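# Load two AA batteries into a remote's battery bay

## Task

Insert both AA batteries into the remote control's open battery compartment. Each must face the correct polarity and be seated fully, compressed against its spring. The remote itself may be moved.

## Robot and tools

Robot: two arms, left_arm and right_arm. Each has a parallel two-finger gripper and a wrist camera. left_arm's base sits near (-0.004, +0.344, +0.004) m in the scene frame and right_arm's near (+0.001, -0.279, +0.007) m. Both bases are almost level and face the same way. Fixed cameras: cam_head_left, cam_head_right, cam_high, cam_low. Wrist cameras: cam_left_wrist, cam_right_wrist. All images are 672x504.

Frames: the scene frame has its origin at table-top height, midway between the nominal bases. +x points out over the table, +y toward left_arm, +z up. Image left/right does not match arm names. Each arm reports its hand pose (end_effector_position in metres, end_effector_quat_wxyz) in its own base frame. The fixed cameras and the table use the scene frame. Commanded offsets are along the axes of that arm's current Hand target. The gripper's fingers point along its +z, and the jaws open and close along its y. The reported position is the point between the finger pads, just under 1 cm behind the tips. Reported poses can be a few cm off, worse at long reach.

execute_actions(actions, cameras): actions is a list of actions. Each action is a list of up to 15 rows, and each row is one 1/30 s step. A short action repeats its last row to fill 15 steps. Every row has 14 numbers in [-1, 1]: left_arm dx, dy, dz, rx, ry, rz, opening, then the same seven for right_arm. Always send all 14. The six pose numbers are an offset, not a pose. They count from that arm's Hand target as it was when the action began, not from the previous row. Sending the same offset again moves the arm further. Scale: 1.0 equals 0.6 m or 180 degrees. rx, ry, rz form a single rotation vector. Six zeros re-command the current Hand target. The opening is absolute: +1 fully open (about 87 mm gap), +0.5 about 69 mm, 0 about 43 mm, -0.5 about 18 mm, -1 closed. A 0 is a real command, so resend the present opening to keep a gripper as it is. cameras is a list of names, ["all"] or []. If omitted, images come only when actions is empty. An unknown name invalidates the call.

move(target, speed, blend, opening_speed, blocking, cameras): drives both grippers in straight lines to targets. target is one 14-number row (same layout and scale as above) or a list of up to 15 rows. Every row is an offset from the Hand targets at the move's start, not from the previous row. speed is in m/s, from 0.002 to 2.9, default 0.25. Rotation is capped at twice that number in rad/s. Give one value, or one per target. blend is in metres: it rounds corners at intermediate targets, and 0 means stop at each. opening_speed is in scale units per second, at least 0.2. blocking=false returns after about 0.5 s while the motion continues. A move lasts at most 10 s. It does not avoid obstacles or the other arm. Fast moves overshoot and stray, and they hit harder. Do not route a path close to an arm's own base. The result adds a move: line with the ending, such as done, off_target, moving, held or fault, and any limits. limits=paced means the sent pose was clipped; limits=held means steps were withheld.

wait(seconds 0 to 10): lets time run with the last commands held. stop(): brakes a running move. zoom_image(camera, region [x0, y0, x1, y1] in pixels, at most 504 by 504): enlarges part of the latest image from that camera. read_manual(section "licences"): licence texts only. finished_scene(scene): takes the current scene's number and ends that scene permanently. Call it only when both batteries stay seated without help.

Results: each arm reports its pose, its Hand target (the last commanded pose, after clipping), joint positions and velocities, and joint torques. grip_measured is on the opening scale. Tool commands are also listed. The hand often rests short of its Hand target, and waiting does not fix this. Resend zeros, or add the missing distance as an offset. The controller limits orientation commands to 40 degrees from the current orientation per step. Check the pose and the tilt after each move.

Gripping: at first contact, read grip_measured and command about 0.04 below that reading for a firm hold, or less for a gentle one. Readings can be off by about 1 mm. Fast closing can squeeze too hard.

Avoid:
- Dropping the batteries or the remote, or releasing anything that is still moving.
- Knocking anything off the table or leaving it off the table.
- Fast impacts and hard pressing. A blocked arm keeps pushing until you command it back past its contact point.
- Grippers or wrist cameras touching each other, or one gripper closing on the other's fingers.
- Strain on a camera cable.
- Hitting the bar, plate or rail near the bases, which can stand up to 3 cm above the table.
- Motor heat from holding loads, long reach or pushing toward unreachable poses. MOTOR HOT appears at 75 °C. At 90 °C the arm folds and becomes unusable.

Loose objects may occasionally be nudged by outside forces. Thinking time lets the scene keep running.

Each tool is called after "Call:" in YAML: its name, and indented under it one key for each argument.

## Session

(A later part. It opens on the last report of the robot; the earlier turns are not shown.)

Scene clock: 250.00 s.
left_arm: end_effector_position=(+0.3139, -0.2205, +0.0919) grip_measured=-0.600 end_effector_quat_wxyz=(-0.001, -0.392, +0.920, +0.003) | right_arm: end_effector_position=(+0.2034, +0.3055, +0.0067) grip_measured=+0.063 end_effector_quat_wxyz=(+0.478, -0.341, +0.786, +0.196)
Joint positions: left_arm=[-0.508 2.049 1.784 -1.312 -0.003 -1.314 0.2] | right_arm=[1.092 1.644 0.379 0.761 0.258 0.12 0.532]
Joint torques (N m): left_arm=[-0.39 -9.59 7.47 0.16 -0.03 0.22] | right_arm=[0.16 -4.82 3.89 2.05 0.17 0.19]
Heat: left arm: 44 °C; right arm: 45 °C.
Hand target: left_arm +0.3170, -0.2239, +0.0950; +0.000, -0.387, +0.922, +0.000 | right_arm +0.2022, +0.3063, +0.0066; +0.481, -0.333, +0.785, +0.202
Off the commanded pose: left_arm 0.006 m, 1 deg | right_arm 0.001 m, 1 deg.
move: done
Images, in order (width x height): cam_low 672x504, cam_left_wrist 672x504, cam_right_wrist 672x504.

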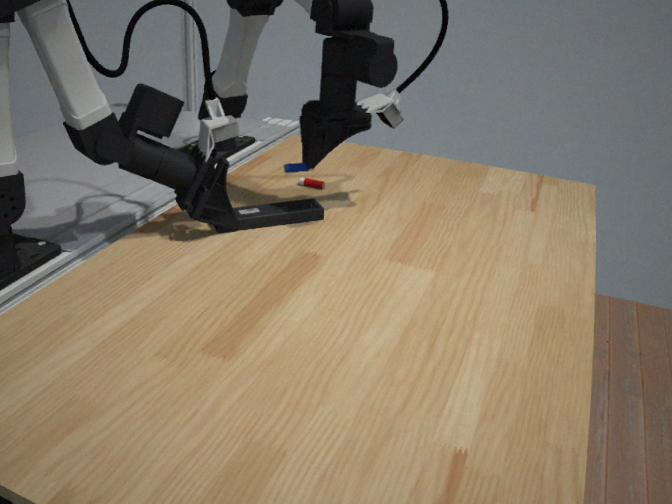

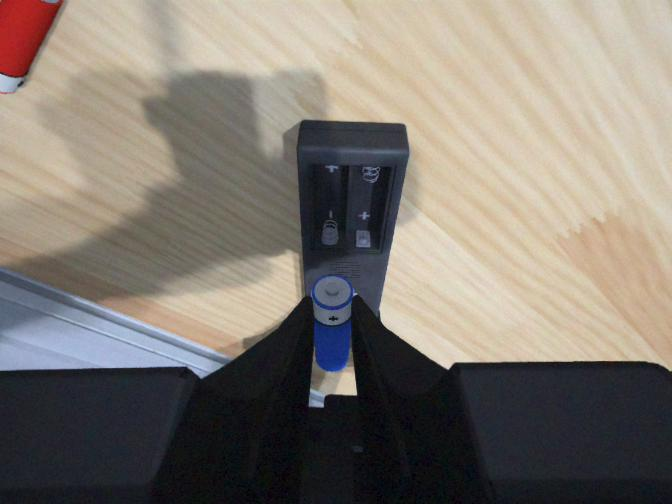

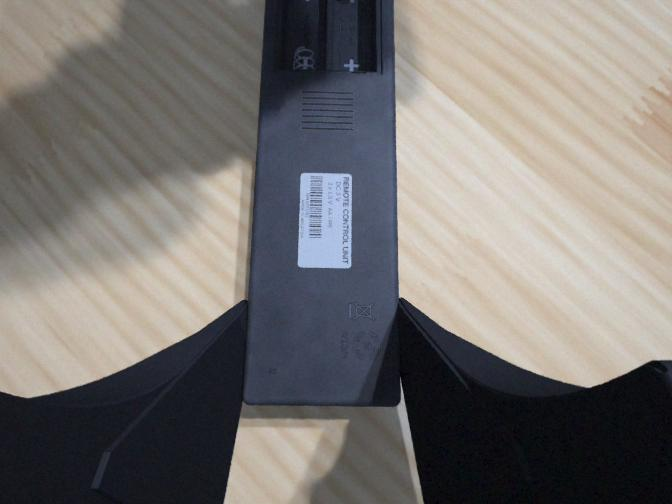

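Call:
move:
  target: [0.0029, 0.0060, 0.065, -0.0436, -0.0783, 0.0003, -0.66, 0, 0, 0, 0, 0, 0, 0.0]
  speed: 0.12
  cameras: ["cam_left_wrist", "cam_right_wrist"]

Call:
zoom_image:
  camera: "cam_right_wrist"
  region: [220, 0, 430, 160]

Call:
zoom_image:
  camera: "cam_left_wrist"
  region: [240, 180, 440, 380]

Scene clock: 285.53 s.
left_arm: end_effector_position=(+0.3094, -0.2218, +0.0547) grip_measured=-0.600 end_effector_quat_wxyz=(+0.077, -0.379, +0.916, +0.106) | right_arm: end_effector_position=(+0.2034, +0.3055, +0.0067) grip_measured=+0.063 end_effector_quat_wxyz=(+0.478, -0.341, +0.786, +0.196)
Joint positions: left_arm=[-0.627 2.139 1.784 -1.317 -0.242 -1.423 0.2] | right_arm=[1.092 1.644 0.379 0.761 0.258 0.12 0.532]
Joint torques (N m): left_arm=[-0.58 -10.24 6.71 -0.03 -0.46 -0.06] | right_arm=[0.18 -4.82 3.9 2.05 0.17 0.19]
Heat: left arm: 47 °C; right arm: 46 °C.
Hand target: left_arm +0.3133, -0.2225, +0.0560; +0.087, -0.383, +0.913, +0.110 | right_arm +0.2022, +0.3063, +0.0066; +0.481, -0.333, +0.785, +0.202
Off the commanded pose: left_arm 0.004 m, 1 deg | right_arm 0.001 m, 1 deg.
move: done
Images, in order (width x height): cam_left_wrist 672x504, cam_right_wrist 672x504.

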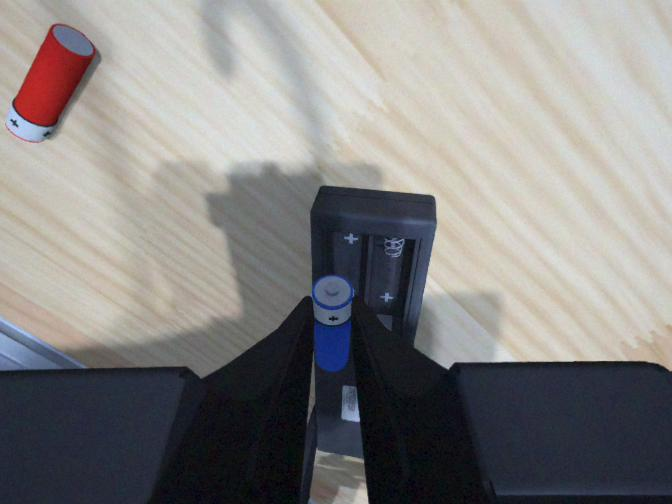

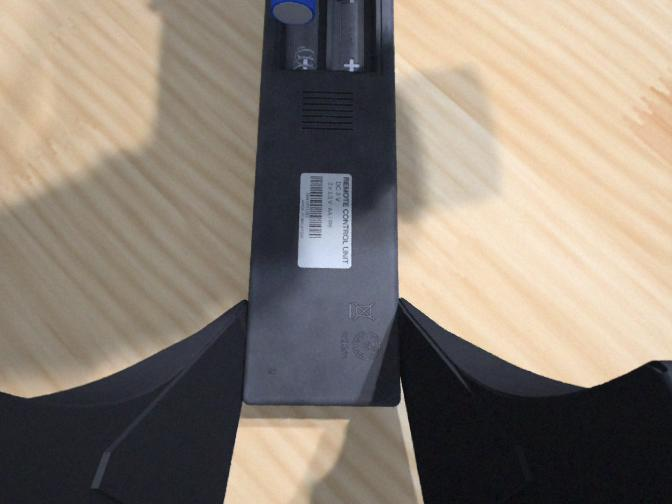

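Scaled by 2.400.

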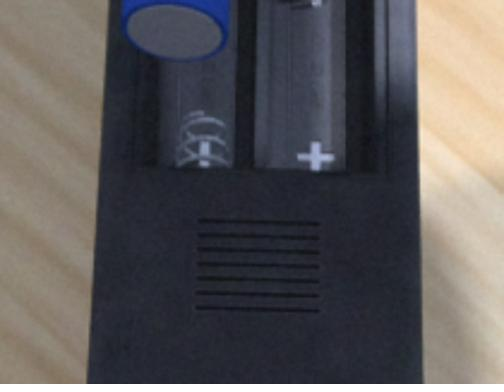

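Scaled by 2.520.

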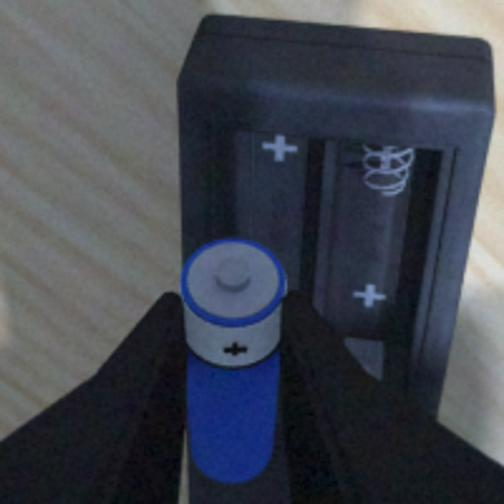

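Call:
move:
  target: [0.004, 0.0, 0.0225, 0, 0, 0, -0.66, 0, 0, 0, 0, 0, 0, 0.0]
  speed: 0.1
  cameras: ["cam_left_wrist", "cam_right_wrist"]

Call:
zoom_image:
  camera: "cam_right_wrist"
  region: [220, 0, 430, 160]

Call:
zoom_image:
  camera: "cam_left_wrist"
  region: [240, 180, 440, 380]

Scene clock: 290.73 s.
left_arm: end_effector_position=(+0.3084, -0.2209, +0.0471) grip_measured=-0.600 end_effector_quat_wxyz=(+0.077, -0.379, +0.916, +0.107) | right_arm: end_effector_position=(+0.2034, +0.3055, +0.0067) grip_measured=+0.063 end_effector_quat_wxyz=(+0.478, -0.341, +0.786, +0.196)
Joint positions: left_arm=[-0.627 2.139 1.753 -1.288 -0.243 -1.424 0.2] | right_arm=[1.092 1.644 0.379 0.761 0.258 0.12 0.532]
Joint torques (N m): left_arm=[-0.28 -10.11 4.97 0.2 -0.42 -0.02] | right_arm=[0.17 -4.82 3.9 2.05 0.17 0.19]
Heat: left arm: 48 °C; right arm: 46 °C.
Hand target: left_arm +0.3126, -0.2205, +0.0424; +0.087, -0.383, +0.913, +0.110 | right_arm +0.2022, +0.3063, +0.0066; +0.481, -0.333, +0.785, +0.202
Off the commanded pose: left_arm 0.006 m, 1 deg | right_arm 0.001 m, 1 deg.
move: done
Images, in order (width x height): cam_left_wrist 672x504, cam_right_wrist 672x504.

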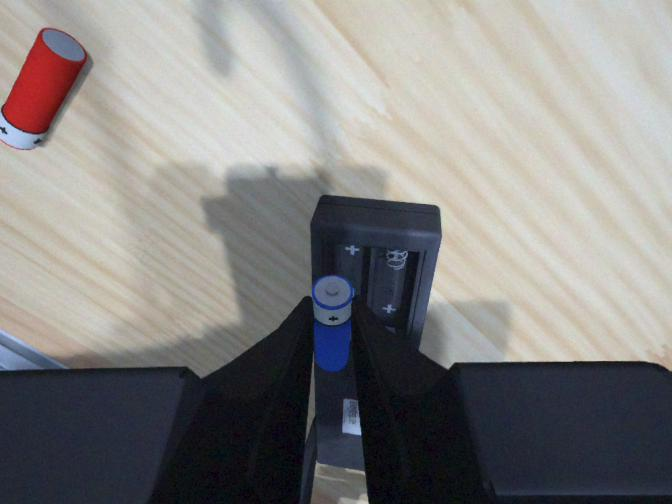

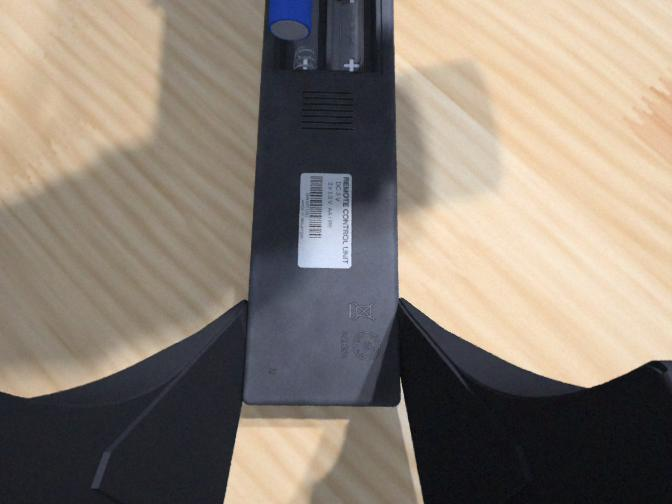

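Scaled by 2.400.

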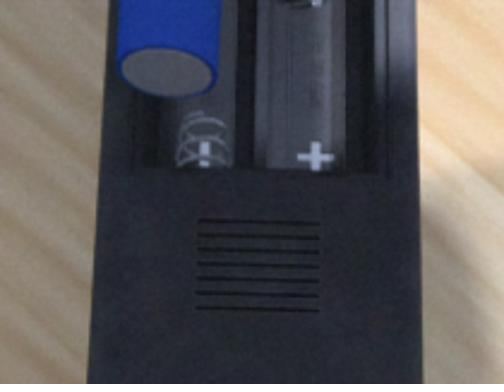

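Scaled by 2.520.

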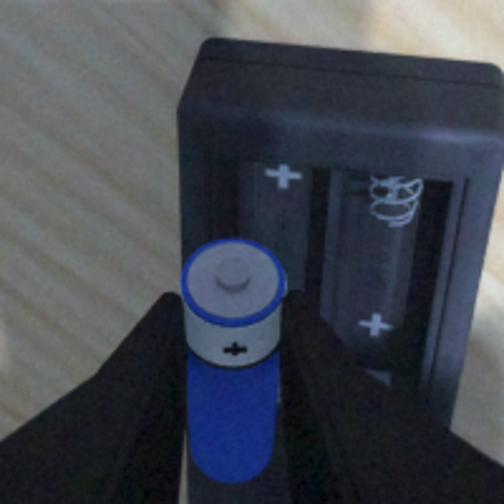

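Call:
move:
  target: [0.003, -0.0090, 0.0125, 0, 0, 0, -0.66, 0, 0, 0, 0, 0, 0, 0.0]
  speed: 0.1
  cameras: ["cam_right_wrist"]

Call:
zoom_image:
  camera: "cam_right_wrist"
  region: [220, 0, 430, 160]

Scene clock: 296.60 s.
left_arm: end_effector_position=(+0.3105, -0.2223, +0.0379) grip_measured=-0.600 end_effector_quat_wxyz=(+0.075, -0.378, +0.916, +0.110) | right_arm: end_effector_position=(+0.2034, +0.3055, +0.0067) grip_measured=+0.063 end_effector_quat_wxyz=(+0.478, -0.341, +0.786, +0.196)
Joint positions: left_arm=[-0.627 2.163 1.753 -1.272 -0.244 -1.424 0.2] | right_arm=[1.092 1.644 0.379 0.761 0.258 0.12 0.532]
Joint torques (N m): left_arm=[-0.39 -10.36 5.24 0.2 -0.41 -0.04] | right_arm=[0.16 -4.82 3.9 2.05 0.17 0.19]
Heat: left arm: 48 °C; right arm: 46 °C.
Hand target: left_arm +0.3158, -0.2234, +0.0341; +0.087, -0.383, +0.913, +0.110 | right_arm +0.2022, +0.3063, +0.0066; +0.481, -0.333, +0.785, +0.202
Off the commanded pose: left_arm 0.007 m, 1 deg | right_arm 0.001 m, 1 deg.
move: done
Images, in order (width x height): cam_right_wrist 672x504.

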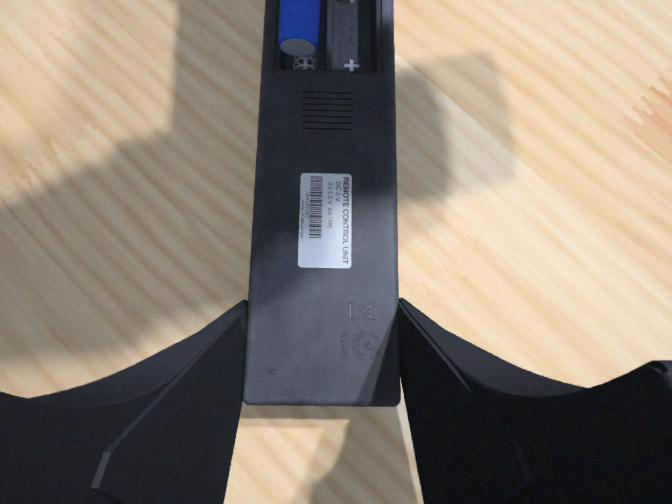

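Scaled by 2.400.

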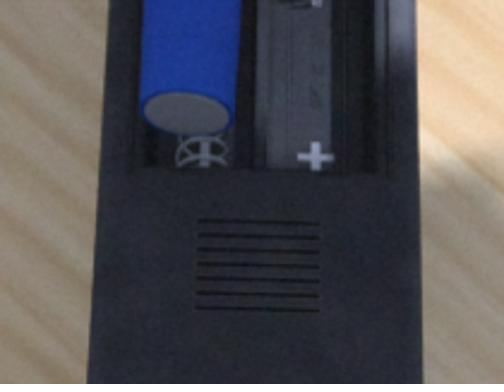

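Call:
move:
  target: [-0.0013, -0.0055, 0.0092, 0, 0, 0, -0.66, 0, 0, 0, 0, 0, 0, 0.0]
  speed: 0.1
  cameras: ["cam_right_wrist", "cam_left_wrist"]

Call:
zoom_image:
  camera: "cam_right_wrist"
  region: [220, 0, 430, 160]

Call:
zoom_image:
  camera: "cam_left_wrist"
  region: [240, 180, 440, 380]

Scene clock: 305.23 s.
left_arm: end_effector_position=(+0.3106, -0.2224, +0.0354) grip_measured=-0.600 end_effector_quat_wxyz=(+0.074, -0.378, +0.916, +0.111) | right_arm: end_effector_position=(+0.2034, +0.3055, +0.0067) grip_measured=+0.063 end_effector_quat_wxyz=(+0.478, -0.341, +0.786, +0.196)
Joint positions: left_arm=[-0.627 2.17 1.753 -1.269 -0.244 -1.424 0.2] | right_arm=[1.092 1.644 0.379 0.761 0.258 0.121 0.532]
Joint torques (N m): left_arm=[0.03 -9.55 5.37 0.3 -0.43 0.01] | right_arm=[0.17 -4.81 3.89 2.04 0.17 0.18]
Heat: left arm: 48 °C; right arm: 46 °C.
Hand target: left_arm +0.3191, -0.2236, +0.0285; +0.087, -0.383, +0.913, +0.111 | right_arm +0.2022, +0.3063, +0.0066; +0.481, -0.333, +0.785, +0.202
Off the commanded pose: left_arm 0.011 m, 2 deg | right_arm 0.001 m, 1 deg.
move: off_target (left_arm)
Images, in order (width x height): cam_left_wrist 672x504, cam_right_wrist 672x504.

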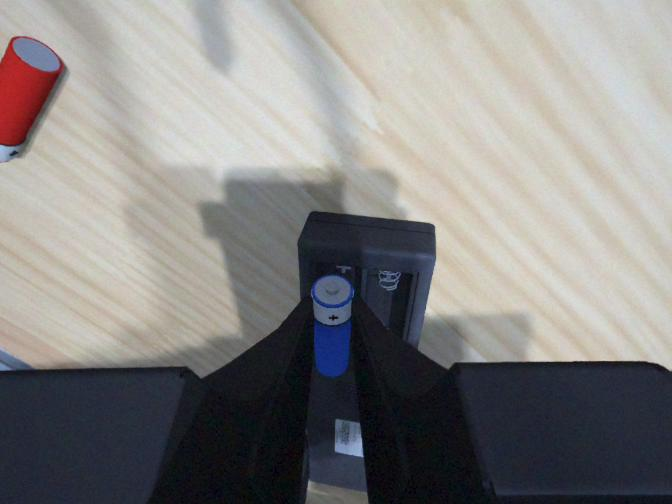

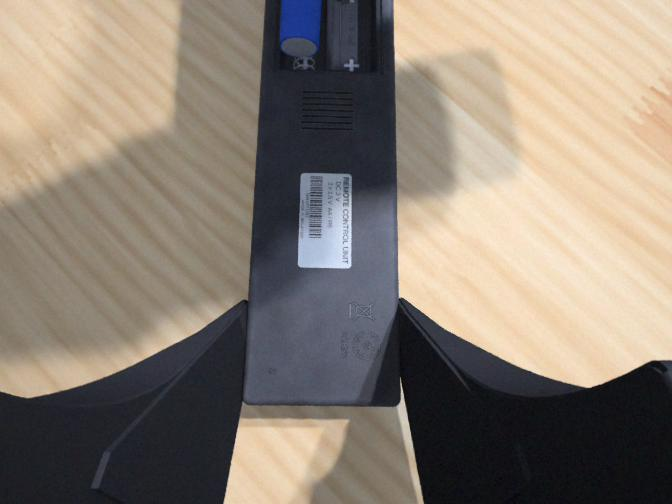

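Scaled by 2.400.

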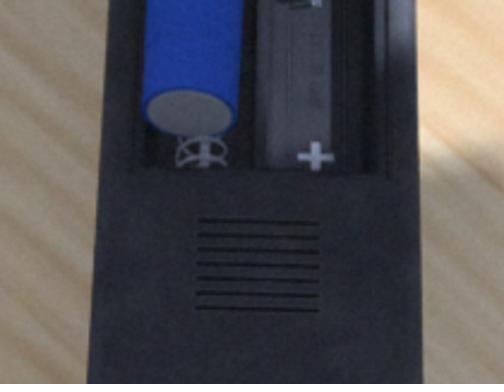

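Scaled by 2.520.

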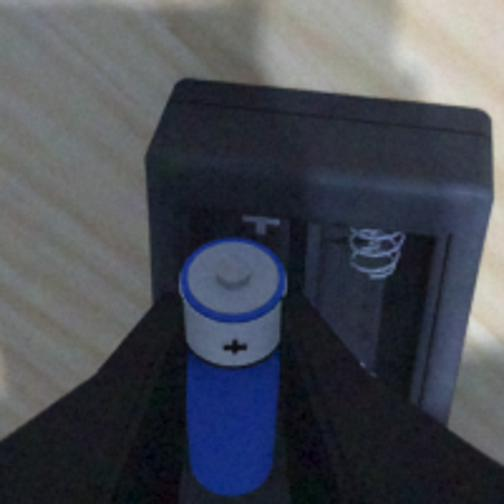

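Call:
move:
  target: [-0.001, -0.0060, 0.0, 0.008, 0, 0, -0.66, 0, 0, 0, 0, 0, 0, 0.0]
  speed: 0.1

Call:
move:
  target: [0, -0.0030, 0.004, 0.005, 0, 0, -0.66, 0, 0, 0, 0, 0, 0, 0.0]
  speed: 0.1
  cameras: ["cam_right_wrist"]

Call:
zoom_image:
  camera: "cam_right_wrist"
  region: [220, 0, 430, 160]

Scene clock: 310.47 s.
left_arm: end_effector_position=(+0.3111, -0.2227, +0.0345) grip_measured=-0.600 end_effector_quat_wxyz=(+0.075, -0.377, +0.917, +0.110) | right_arm: end_effector_position=(+0.2034, +0.3055, +0.0067) grip_measured=+0.063 end_effector_quat_wxyz=(+0.478, -0.341, +0.786, +0.196)
Joint positions: left_arm=[-0.627 2.17 1.75 -1.262 -0.244 -1.422 0.2] | right_arm=[1.092 1.644 0.379 0.761 0.258 0.121 0.532]
Joint torques (N m): left_arm=[0.21 -10.59 4.51 0.53 -0.39 0.07] | right_arm=[0.17 -4.81 3.89 2.05 0.17 0.18]
Heat: left arm: 47 °C; right arm: 46 °C.
Hand target: left_arm +0.3222, -0.2257, +0.0282; +0.092, -0.382, +0.914, +0.099 | right_arm +0.2022, +0.3063, +0.0066; +0.481, -0.334, +0.785, +0.202
Off the commanded pose: left_arm 0.013 m, 2 deg | right_arm 0.001 m, 1 deg.
move: off_target (left_arm)

Scene clock: 311.23 s.
left_arm: end_effector_position=(+0.3107, -0.2223, +0.0293) grip_measured=-0.600 end_effector_quat_wxyz=(+0.075, -0.374, +0.918, +0.109) | right_arm: end_effector_position=(+0.2034, +0.3055, +0.0067) grip_measured=+0.063 end_effector_quat_wxyz=(+0.478, -0.341, +0.786, +0.196)
Joint positions: left_arm=[-0.627 2.17 1.729 -1.239 -0.244 -1.414 0.2] | right_arm=[1.092 1.644 0.379 0.761 0.258 0.121 0.532]
Joint torques (N m): left_arm=[0.43 -11.28 4.51 0.59 -0.36 0.04] | right_arm=[0.17 -4.81 3.89 2.05 0.17 0.18]
Heat: left arm: 47 °C; right arm: 46 °C.
Hand target: left_arm +0.3237, -0.2263, +0.0256; +0.095, -0.381, +0.915, +0.092 | right_arm +0.2022, +0.3063, +0.0066; +0.481, -0.334, +0.785, +0.202
Off the commanded pose: left_arm 0.014 m, 3 deg | right_arm 0.001 m, 1 deg.
move: off_target (left_arm)
Images, in order (width x height): cam_right_wrist 672x504.

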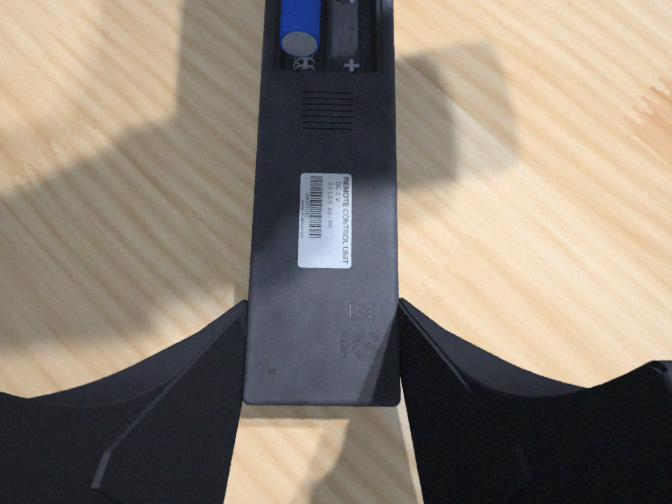

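Scaled by 2.400.

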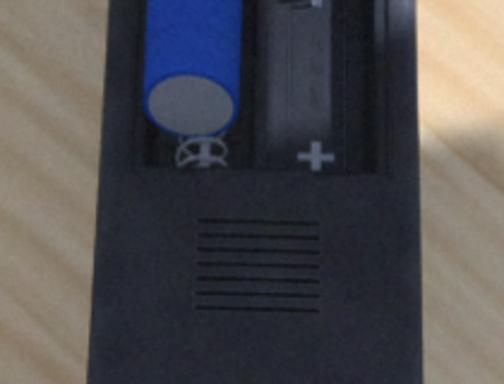

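Call:
move:
  target: [-0.0150, -0.005, -0.0225, 0, 0, 0, -0.66, 0, 0, 0, 0, 0, 0, 0.0]
  speed: 0.08
  cameras: ["cam_right_wrist", "cam_left_wrist"]

Call:
zoom_image:
  camera: "cam_right_wrist"
  region: [220, 0, 430, 160]

Call:
zoom_image:
  camera: "cam_left_wrist"
  region: [240, 180, 440, 380]

Scene clock: 324.37 s.
left_arm: end_effector_position=(+0.3210, -0.2259, +0.0383) grip_measured=-0.600 end_effector_quat_wxyz=(+0.084, -0.378, +0.917, +0.095) | right_arm: end_effector_position=(+0.2034, +0.3055, +0.0067) grip_measured=+0.063 end_effector_quat_wxyz=(+0.478, -0.341, +0.786, +0.196)
Joint positions: left_arm=[-0.619 2.17 1.769 -1.244 -0.244 -1.41 0.2] | right_arm=[1.092 1.644 0.379 0.761 0.258 0.121 0.532]
Joint torques (N m): left_arm=[0.72 -10.56 7.13 0.12 -0.37 0.16] | right_arm=[0.17 -4.81 3.9 2.05 0.17 0.18]
Heat: left arm: 48 °C; right arm: 46 °C.
Hand target: left_arm +0.3306, -0.2256, +0.0406; +0.095, -0.381, +0.915, +0.092 | right_arm +0.2022, +0.3063, +0.0066; +0.481, -0.334, +0.785, +0.202
Off the commanded pose: left_arm 0.010 m, 1 deg | right_arm 0.001 m, 1 deg.
move: done
Images, in order (width x height): cam_left_wrist 672x504, cam_right_wrist 672x504.

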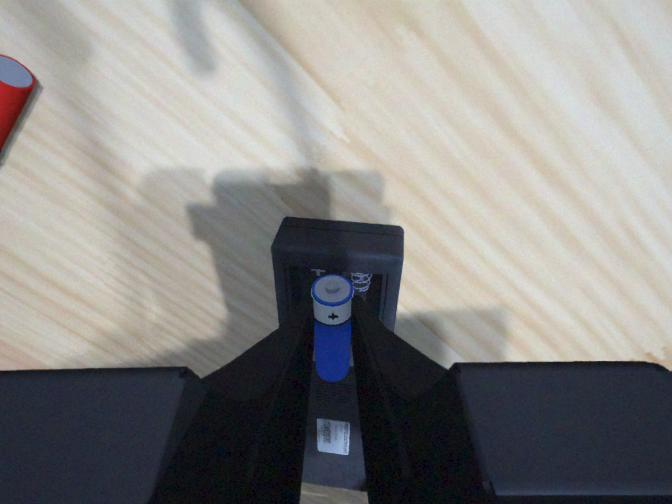

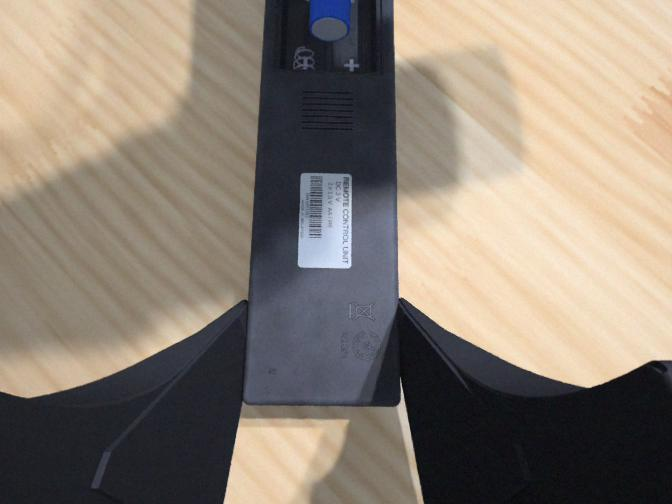

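Scaled by 2.400.

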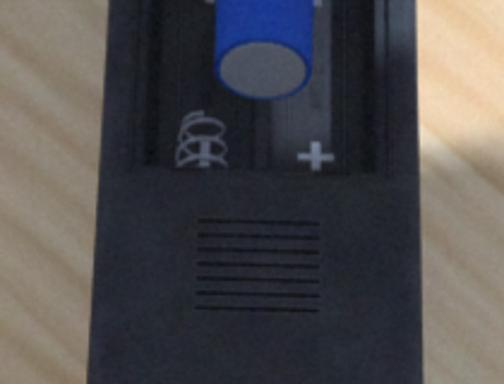

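Scaled by 2.520.

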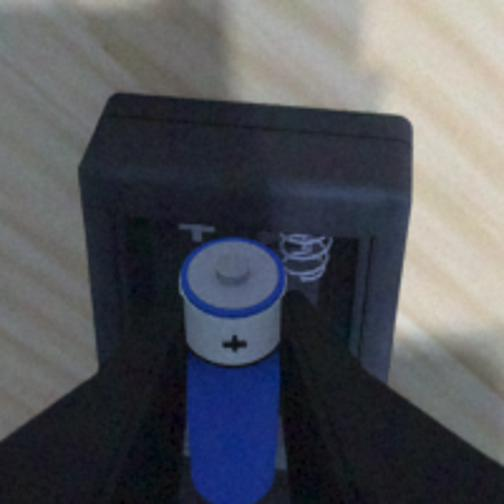

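Call:
move:
  target: [-0.004, 0.0200, -0.025, 0, 0, 0, -0.66, 0, 0, 0, 0, 0, 0, 0.0]
  speed: 0.12

Scene clock: 331.60 s.
left_arm: end_effector_position=(+0.3168, -0.2229, +0.0388) grip_measured=-0.600 end_effector_quat_wxyz=(+0.079, -0.377, +0.917, +0.104) | right_arm: end_effector_position=(+0.2034, +0.3055, +0.0067) grip_measured=+0.063 end_effector_quat_wxyz=(+0.478, -0.341, +0.786, +0.196)
Joint positions: left_arm=[-0.619 2.17 1.769 -1.264 -0.244 -1.41 0.2] | right_arm=[1.092 1.644 0.379 0.761 0.258 0.121 0.532]
Joint torques (N m): left_arm=[0.77 -15.66 5.61 -0.06 -0.38 0.16] | right_arm=[0.17 -4.81 3.9 2.05 0.17 0.18]
Heat: left arm: 48 °C; right arm: 47 °C.
Hand target: left_arm +0.3221, -0.2193, +0.0568; +0.095, -0.381, +0.915, +0.092 | right_arm +0.2022, +0.3063, +0.0066; +0.481, -0.334, +0.785, +0.202
Off the commanded pose: left_arm 0.019 m, 2 deg | right_arm 0.001 m, 1 deg.
move: off_target (left_arm)

Call:
move:
  target: [-0.008, 0.0, -0.035, 0, 0, 0, -0.66, 0, 0, 0, 0, 0, 0, 0.0]
  speed: 0.12

Scene clock: 334.50 s.
left_arm: end_effector_position=(+0.3146, -0.2213, +0.0560) grip_measured=-0.600 end_effector_quat_wxyz=(+0.073, -0.375, +0.917, +0.112) | right_arm: end_effector_position=(+0.2034, +0.3055, +0.0067) grip_measured=+0.063 end_effector_quat_wxyz=(+0.478, -0.341, +0.786, +0.196)
Joint positions: left_arm=[-0.619 2.17 1.835 -1.349 -0.244 -1.41 0.2] | right_arm=[1.092 1.644 0.379 0.761 0.258 0.121 0.532]
Joint torques (N m): left_arm=[0.58 -15.65 7.16 -0.04 -0.37 0.13] | right_arm=[0.17 -4.81 3.9 2.05 0.17 0.18]
Heat: left arm: 48 °C; right arm: 47 °C.
Hand target: left_arm +0.3233, -0.2211, +0.0783; +0.095, -0.381, +0.915, +0.092 | right_arm +0.2022, +0.3063, +0.0066; +0.481, -0.334, +0.785, +0.202
Off the commanded pose: left_arm 0.024 m, 3 deg | right_arm 0.001 m, 1 deg.
move: off_target (left_arm)

Call:
wait:
  seconds: 0
  cameras: ["cam_right_wrist", "cam_left_wrist"]

Scene clock: 355.87 s.
left_arm: end_effector_position=(+0.3145, -0.2213, +0.0560) grip_measured=-0.600 end_effector_quat_wxyz=(+0.073, -0.375, +0.917, +0.112) | right_arm: end_effector_position=(+0.2034, +0.3055, +0.0067) grip_measured=+0.063 end_effector_quat_wxyz=(+0.478, -0.341, +0.786, +0.196)
Joint positions: left_arm=[-0.619 2.17 1.835 -1.35 -0.244 -1.41 0.2] | right_arm=[1.092 1.644 0.379 0.761 0.258 0.121 0.532]
Joint torques (N m): left_arm=[0.57 -15.61 7.12 -0.07 -0.37 0.12] | right_arm=[0.17 -4.82 3.9 2.05 0.17 0.18]
Heat: left arm: 52 °C; right arm: 47 °C.
Hand target: left_arm +0.3234, -0.2211, +0.0783; +0.095, -0.381, +0.915, +0.092 | right_arm +0.2022, +0.3063, +0.0066; +0.481, -0.334, +0.785, +0.202
Tool commands: left_gripper/opening=-0.66 right_gripper/opening=+0.0
Off the commanded pose: left_arm 0.024 m, 3 deg | right_arm 0.001 m, 1 deg.
Images, in order (width x height): cam_left_wrist 672x504, cam_right_wrist 672x504.

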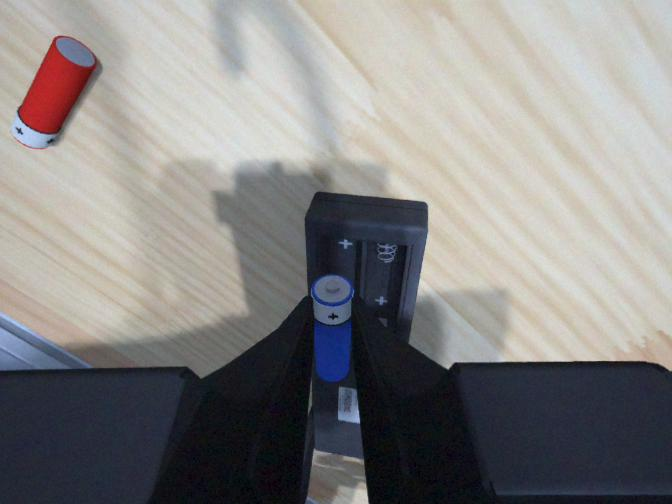

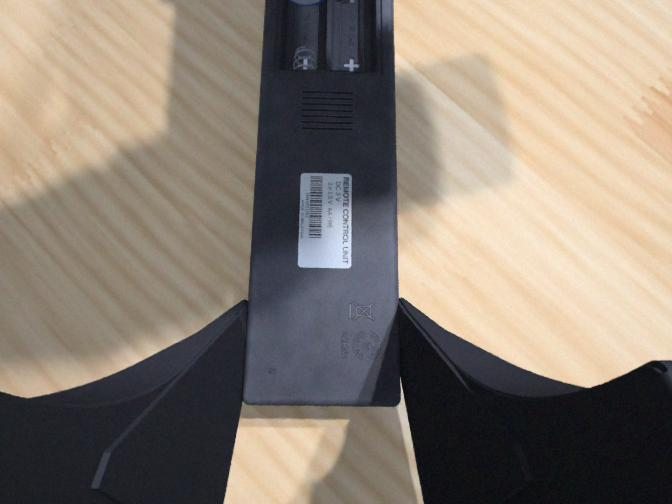

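Call:
move:
  target: [0.00813, -0.0032, 0.03216, 0, 0, 0, -0.66, 0, 0, 0, 0, 0, 0, 0.0]
  speed: 0.05
  cameras: ["cam_right_wrist"]

Call:
zoom_image:
  camera: "cam_right_wrist"
  region: [220, 0, 430, 160]

Scene clock: 375.83 s.
left_arm: end_effector_position=(+0.3158, -0.2222, +0.0462) grip_measured=-0.600 end_effector_quat_wxyz=(+0.076, -0.376, +0.917, +0.107) | right_arm: end_effector_position=(+0.2034, +0.3055, +0.0067) grip_measured=+0.063 end_effector_quat_wxyz=(+0.478, -0.341, +0.786, +0.196)
Joint positions: left_arm=[-0.619 2.17 1.797 -1.301 -0.244 -1.41 0.2] | right_arm=[1.092 1.644 0.379 0.761 0.258 0.121 0.532]
Joint torques (N m): left_arm=[0.59 -14.87 4.96 0.18 -0.37 0.13] | right_arm=[0.18 -4.82 3.9 2.05 0.17 0.18]
Heat: left arm: 55 °C; right arm: 47 °C.
Hand target: left_arm +0.3233, -0.2211, +0.0582; +0.095, -0.381, +0.915, +0.092 | right_arm +0.2022, +0.3063, +0.0066; +0.481, -0.334, +0.785, +0.202
Off the commanded pose: left_arm 0.014 m, 3 deg | right_arm 0.001 m, 1 deg.
move: off_target (left_arm)
Images, in order (width x height): cam_right_wrist 672x504.

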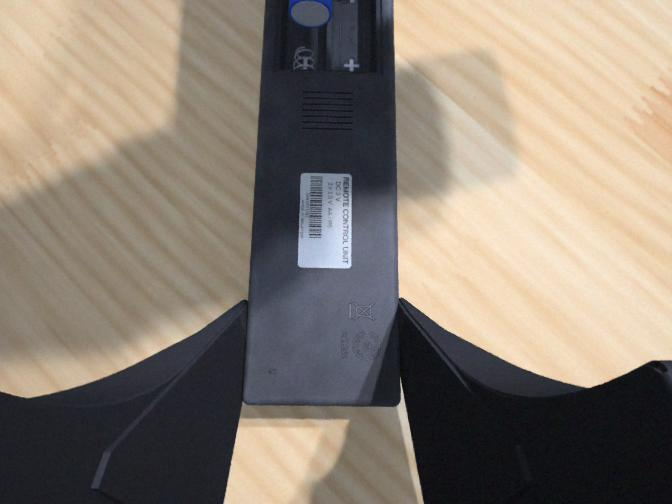

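Scaled by 2.400.

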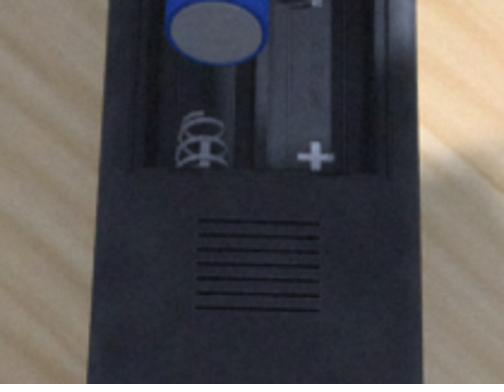

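Call:
move:
  target: [0.00202, 0.00748, 0.00887, -0.00556, 0, 0, -0.66, 0, 0, 0, 0, 0, 0, 0.0]
  speed: 0.05
  cameras: ["cam_right_wrist"]

Call:
zoom_image:
  camera: "cam_right_wrist"
  region: [220, 0, 430, 160]

Scene clock: 388.60 s.
left_arm: end_effector_position=(+0.3116, -0.2192, +0.0413) grip_measured=-0.600 end_effector_quat_wxyz=(+0.072, -0.375, +0.917, +0.115) | right_arm: end_effector_position=(+0.2034, +0.3055, +0.0067) grip_measured=+0.063 end_effector_quat_wxyz=(+0.478, -0.341, +0.786, +0.196)
Joint positions: left_arm=[-0.619 2.17 1.776 -1.297 -0.244 -1.41 0.2] | right_arm=[1.092 1.644 0.379 0.761 0.258 0.121 0.532]
Joint torques (N m): left_arm=[0.69 -14.8 4.92 0.16 -0.4 0.09] | right_arm=[0.17 -4.82 3.89 2.04 0.17 0.18]
Heat: left arm: 56 °C; right arm: 48 °C.
Hand target: left_arm +0.3198, -0.2175, +0.0533; +0.091, -0.382, +0.914, +0.100 | right_arm +0.2022, +0.3063, +0.0066; +0.481, -0.334, +0.785, +0.202
Off the commanded pose: left_arm 0.015 m, 3 deg | right_arm 0.001 m, 1 deg.
move: off_target (left_arm)
Images, in order (width x height): cam_right_wrist 672x504.

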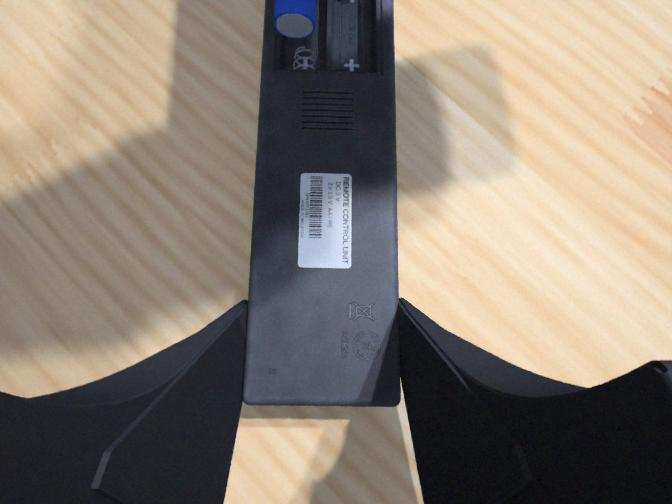

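Scaled by 2.400.

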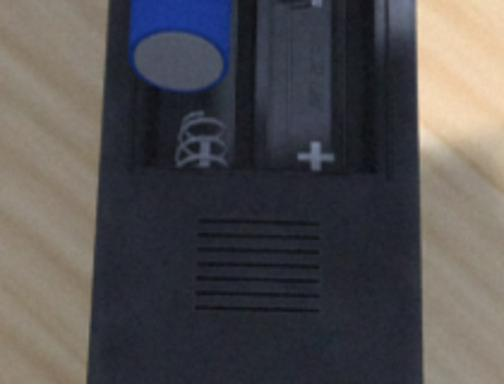

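Call:
move:
  target: [0, -0.00367, 0.00993, 0.0017, -0.0083, 0, -0.66, 0, 0, 0, 0, 0, 0, 0.0]
  speed: 0.05
  cameras: ["cam_right_wrist"]

Call:
zoom_image:
  camera: "cam_right_wrist"
  region: [220, 0, 430, 160]

Scene clock: 398.53 s.
left_arm: end_effector_position=(+0.3149, -0.2169, +0.0359) grip_measured=-0.600 end_effector_quat_wxyz=(+0.083, -0.375, +0.916, +0.116) | right_arm: end_effector_position=(+0.2034, +0.3055, +0.0067) grip_measured=+0.063 end_effector_quat_wxyz=(+0.478, -0.341, +0.786, +0.196)
Joint positions: left_arm=[-0.619 2.17 1.755 -1.267 -0.265 -1.41 0.2] | right_arm=[1.092 1.644 0.379 0.761 0.258 0.121 0.532]
Joint torques (N m): left_arm=[-0.16 -14.67 4.86 0.21 -0.45 0.03] | right_arm=[0.17 -4.81 3.89 2.05 0.17 0.19]
Heat: left arm: 56 °C; right arm: 48 °C.
Hand target: left_arm +0.3219, -0.2175, +0.0472; +0.104, -0.380, +0.913, +0.102 | right_arm +0.2022, +0.3063, +0.0066; +0.481, -0.334, +0.785, +0.202
Off the commanded pose: left_arm 0.013 m, 3 deg | right_arm 0.001 m, 1 deg.
move: off_target (left_arm)
Images, in order (width x height): cam_right_wrist 672x504.

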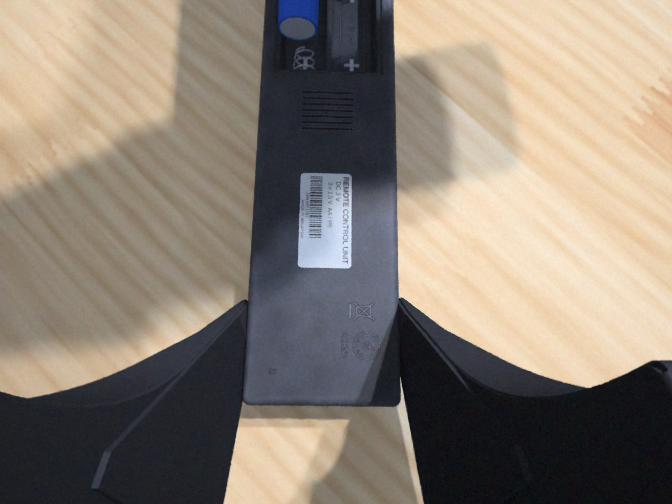

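Scaled by 2.400.

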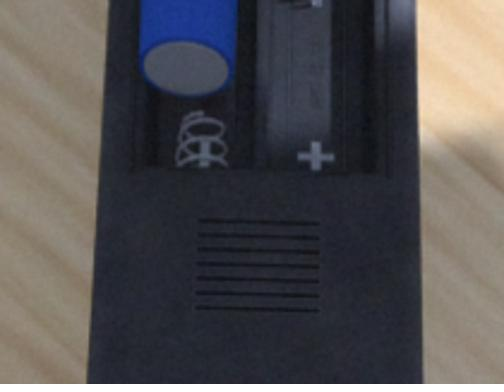

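Call:
zoom_image:
  camera: "cam_right_wrist"
  region: [265, 0, 345, 76]

Call:
wait:
  seconds: 0
  cameras: ["cam_low"]

Call:
zoom_image:
  camera: "cam_low"
  region: [270, 180, 340, 240]

Scaled by 6.300.

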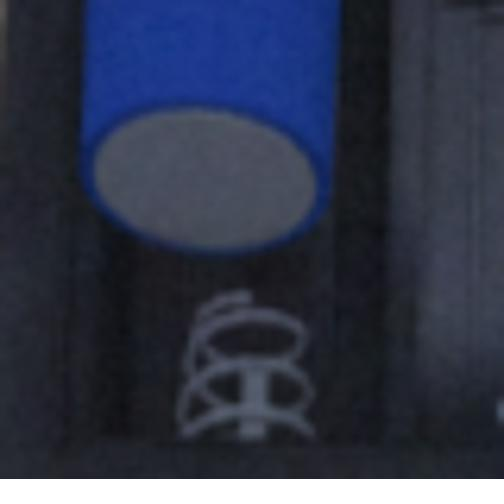

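Scene clock: 407.87 s.
left_arm: end_effector_position=(+0.3150, -0.2169, +0.0359) grip_measured=-0.600 end_effector_quat_wxyz=(+0.083, -0.375, +0.916, +0.116) | right_arm: end_effector_position=(+0.2034, +0.3055, +0.0067) grip_measured=+0.063 end_effector_quat_wxyz=(+0.478, -0.341, +0.786, +0.196)
Joint positions: left_arm=[-0.619 2.17 1.755 -1.267 -0.265 -1.41 0.2] | right_arm=[1.092 1.644 0.379 0.761 0.258 0.121 0.532]
Joint torques (N m): left_arm=[-0.12 -14.67 4.9 0.16 -0.44 0.04] | right_arm=[0.17 -4.81 3.89 2.05 0.17 0.18]
Heat: left arm: 57 °C; right arm: 48 °C.
Hand target: left_arm +0.3219, -0.2175, +0.0472; +0.104, -0.380, +0.913, +0.102 | right_arm +0.2022, +0.3063, +0.0066; +0.481, -0.334, +0.785, +0.202
Tool commands: left_gripper/opening=-0.66 right_gripper/opening=+0.0
Off the commanded pose: left_arm 0.013 m, 3 deg | right_arm 0.001 m, 1 deg.
Images, in order (width x height): cam_low 672x504.

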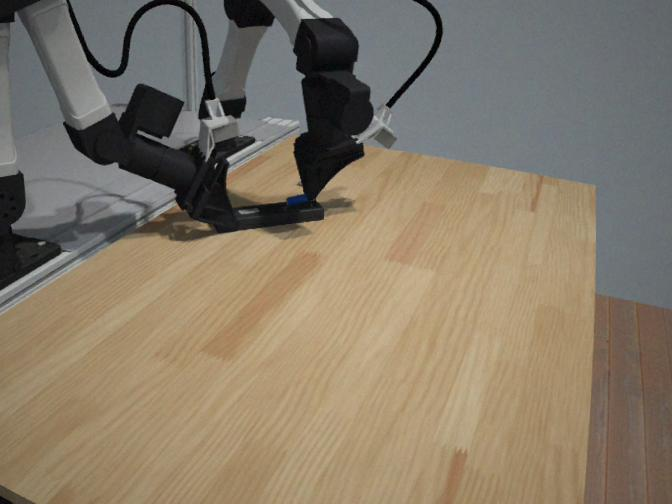

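Scaled by 7.200.

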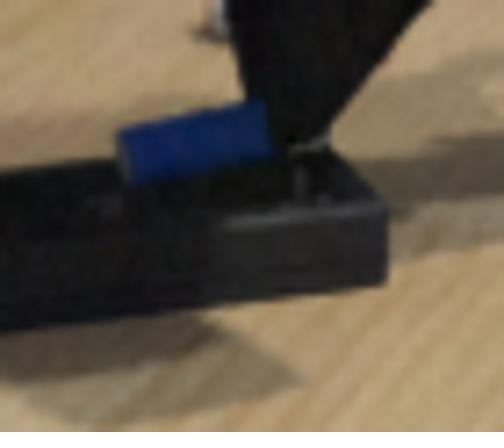

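Call:
move:
  target: [0.00453, -0.0021, 0.00372, 0, -0.0444, 0, -0.66, 0, 0, 0, 0, 0, 0, 0.0]
  speed: 0.05
  cameras: ["cam_right_wrist"]

Call:
zoom_image:
  camera: "cam_right_wrist"
  region: [265, 0, 345, 76]

Scene clock: 451.27 s.
left_arm: end_effector_position=(+0.3161, -0.2177, +0.0341) grip_measured=-0.600 end_effector_quat_wxyz=(+0.146, -0.366, +0.908, +0.143) | right_arm: end_effector_position=(+0.2034, +0.3055, +0.0067) grip_measured=+0.063 end_effector_quat_wxyz=(+0.478, -0.341, +0.786, +0.196)
Joint positions: left_arm=[-0.68 2.167 1.735 -1.254 -0.396 -1.47 0.2] | right_arm=[1.092 1.644 0.379 0.761 0.258 0.121 0.532]
Joint torques (N m): left_arm=[-0.68 -14.75 4.18 0.22 -0.55 0] | right_arm=[0.17 -4.81 3.9 2.04 0.17 0.18]
Heat: left arm: 58 °C; right arm: 49 °C.
Hand target: left_arm +0.3212, -0.2196, +0.0442; +0.168, -0.372, +0.904, +0.128 | right_arm +0.2022, +0.3063, +0.0066; +0.481, -0.334, +0.785, +0.202
Off the commanded pose: left_arm 0.012 m, 3 deg | right_arm 0.001 m, 1 deg.
move: off_target (left_arm)
Images, in order (width x height): cam_right_wrist 672x504.

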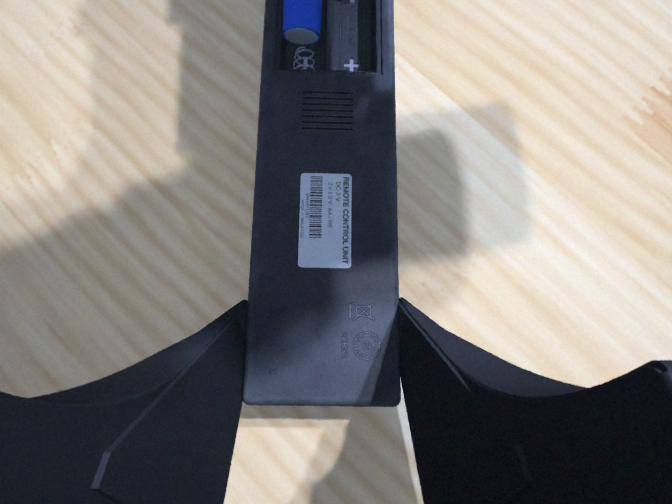

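Scaled by 6.300.

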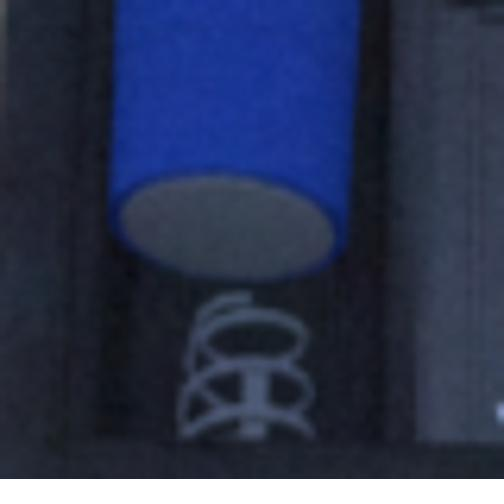

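Call:
move:
  target: [0.00833, -0.00147, 0.00442, 0, 0, 0, -0.66, 0, 0, 0, 0, 0, 0, 0.0]
  speed: 0.04
  cameras: ["cam_right_wrist"]

Call:
zoom_image:
  camera: "cam_right_wrist"
  region: [265, 0, 345, 76]

Scene clock: 465.60 s.
left_arm: end_effector_position=(+0.3156, -0.2182, +0.0338) grip_measured=-0.600 end_effector_quat_wxyz=(+0.152, -0.366, +0.907, +0.145) | right_arm: end_effector_position=(+0.2034, +0.3055, +0.0067) grip_measured=+0.063 end_effector_quat_wxyz=(+0.478, -0.341, +0.786, +0.196)
Joint positions: left_arm=[-0.687 2.165 1.729 -1.25 -0.408 -1.478 0.2] | right_arm=[1.092 1.644 0.379 0.761 0.258 0.121 0.532]
Joint torques (N m): left_arm=[-0.88 -13.98 3.86 0.3 -0.41 -0.01] | right_arm=[0.17 -4.82 3.89 2.05 0.17 0.18]
Heat: left arm: 62 °C; right arm: 49 °C.
Hand target: left_arm +0.3190, -0.2224, +0.0397; +0.168, -0.372, +0.904, +0.128 | right_arm +0.2022, +0.3063, +0.0066; +0.481, -0.334, +0.785, +0.202
Off the commanded pose: left_arm 0.008 m, 3 deg | right_arm 0.001 m, 1 deg.
move: off_target (left_arm)
Images, in order (width x height): cam_right_wrist 672x504.

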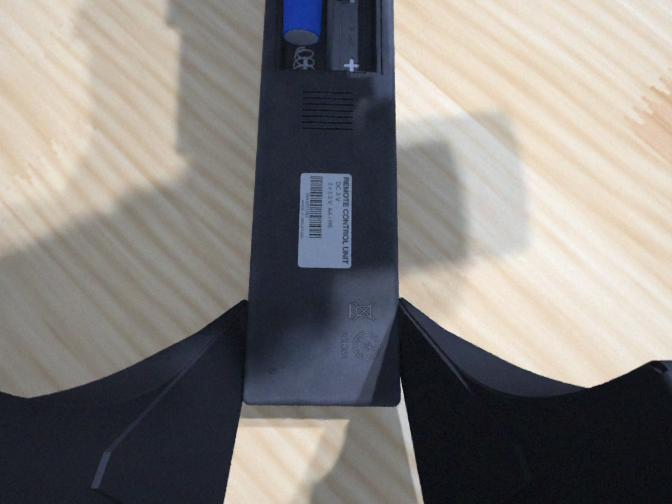

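Scaled by 6.300.

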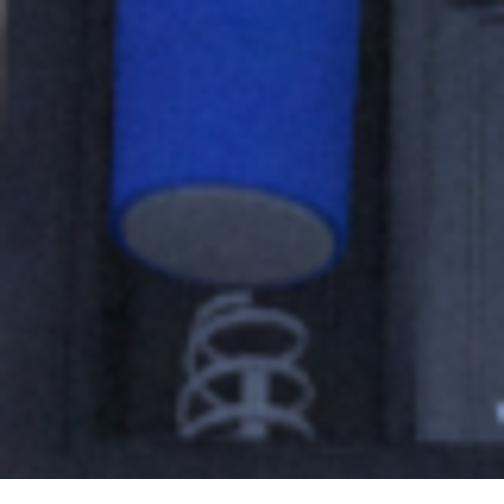

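Call:
wait:
  seconds: 0
  cameras: ["cam_low", "cam_left_wrist"]

Call:
zoom_image:
  camera: "cam_low"
  region: [270, 180, 340, 240]

Call:
zoom_image:
  camera: "cam_left_wrist"
  region: [280, 180, 440, 300]

Scene clock: 476.47 s.
left_arm: end_effector_position=(+0.3157, -0.2181, +0.0338) grip_measured=-0.600 end_effector_quat_wxyz=(+0.153, -0.366, +0.907, +0.145) | right_arm: end_effector_position=(+0.2034, +0.3055, +0.0067) grip_measured=+0.063 end_effector_quat_wxyz=(+0.478, -0.341, +0.786, +0.196)
Joint positions: left_arm=[-0.687 2.165 1.729 -1.25 -0.409 -1.479 0.2] | right_arm=[1.092 1.644 0.379 0.761 0.258 0.121 0.532]
Joint torques (N m): left_arm=[-0.85 -13.96 3.88 0.29 -0.4 -0.03] | right_arm=[0.18 -4.82 3.89 2.05 0.17 0.18]
Heat: left arm: 62 °C; right arm: 49 °C.
Hand target: left_arm +0.3190, -0.2224, +0.0398; +0.168, -0.372, +0.904, +0.128 | right_arm +0.2022, +0.3063, +0.0066; +0.481, -0.334, +0.785, +0.202
Tool commands: left_gripper/opening=-0.66 right_gripper/opening=+0.0
Off the commanded pose: left_arm 0.008 m, 3 deg | right_arm 0.001 m, 1 deg.
Images, in order (width x height): cam_low 672x504, cam_left_wrist 672x504.

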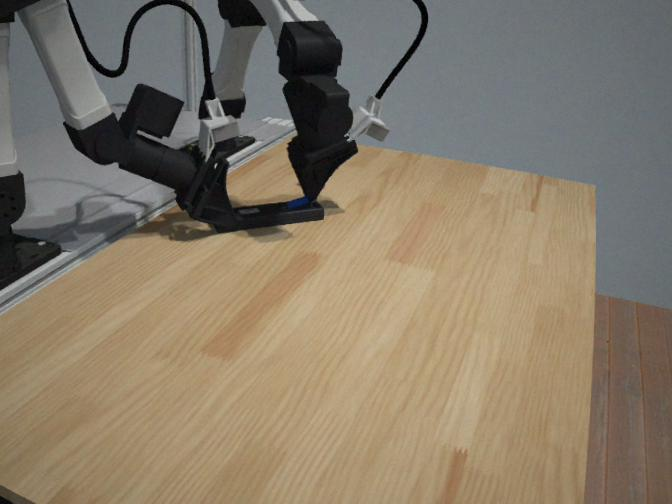

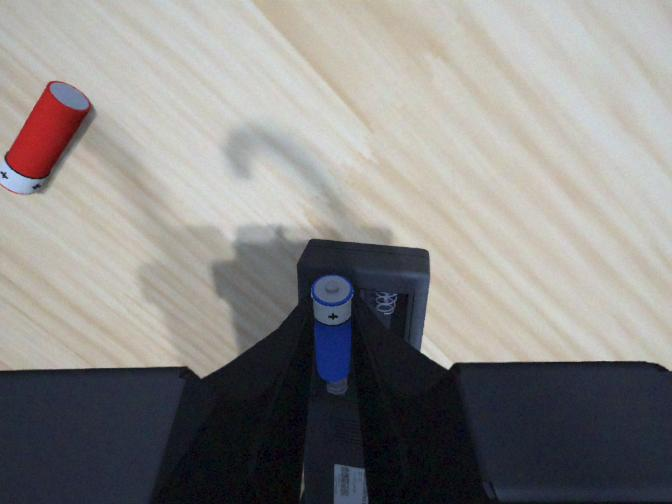

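Scaled by 7.200.

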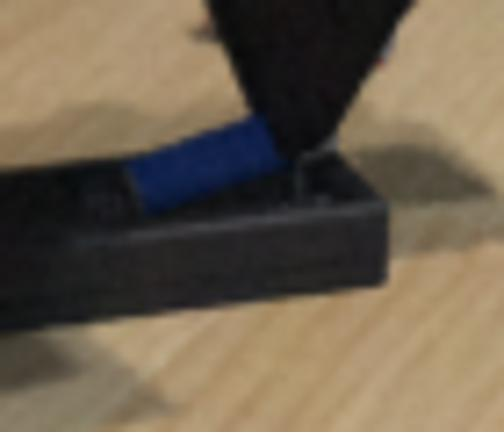

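Scaled by 3.150.

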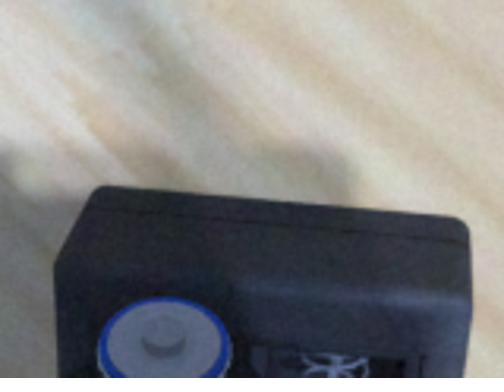

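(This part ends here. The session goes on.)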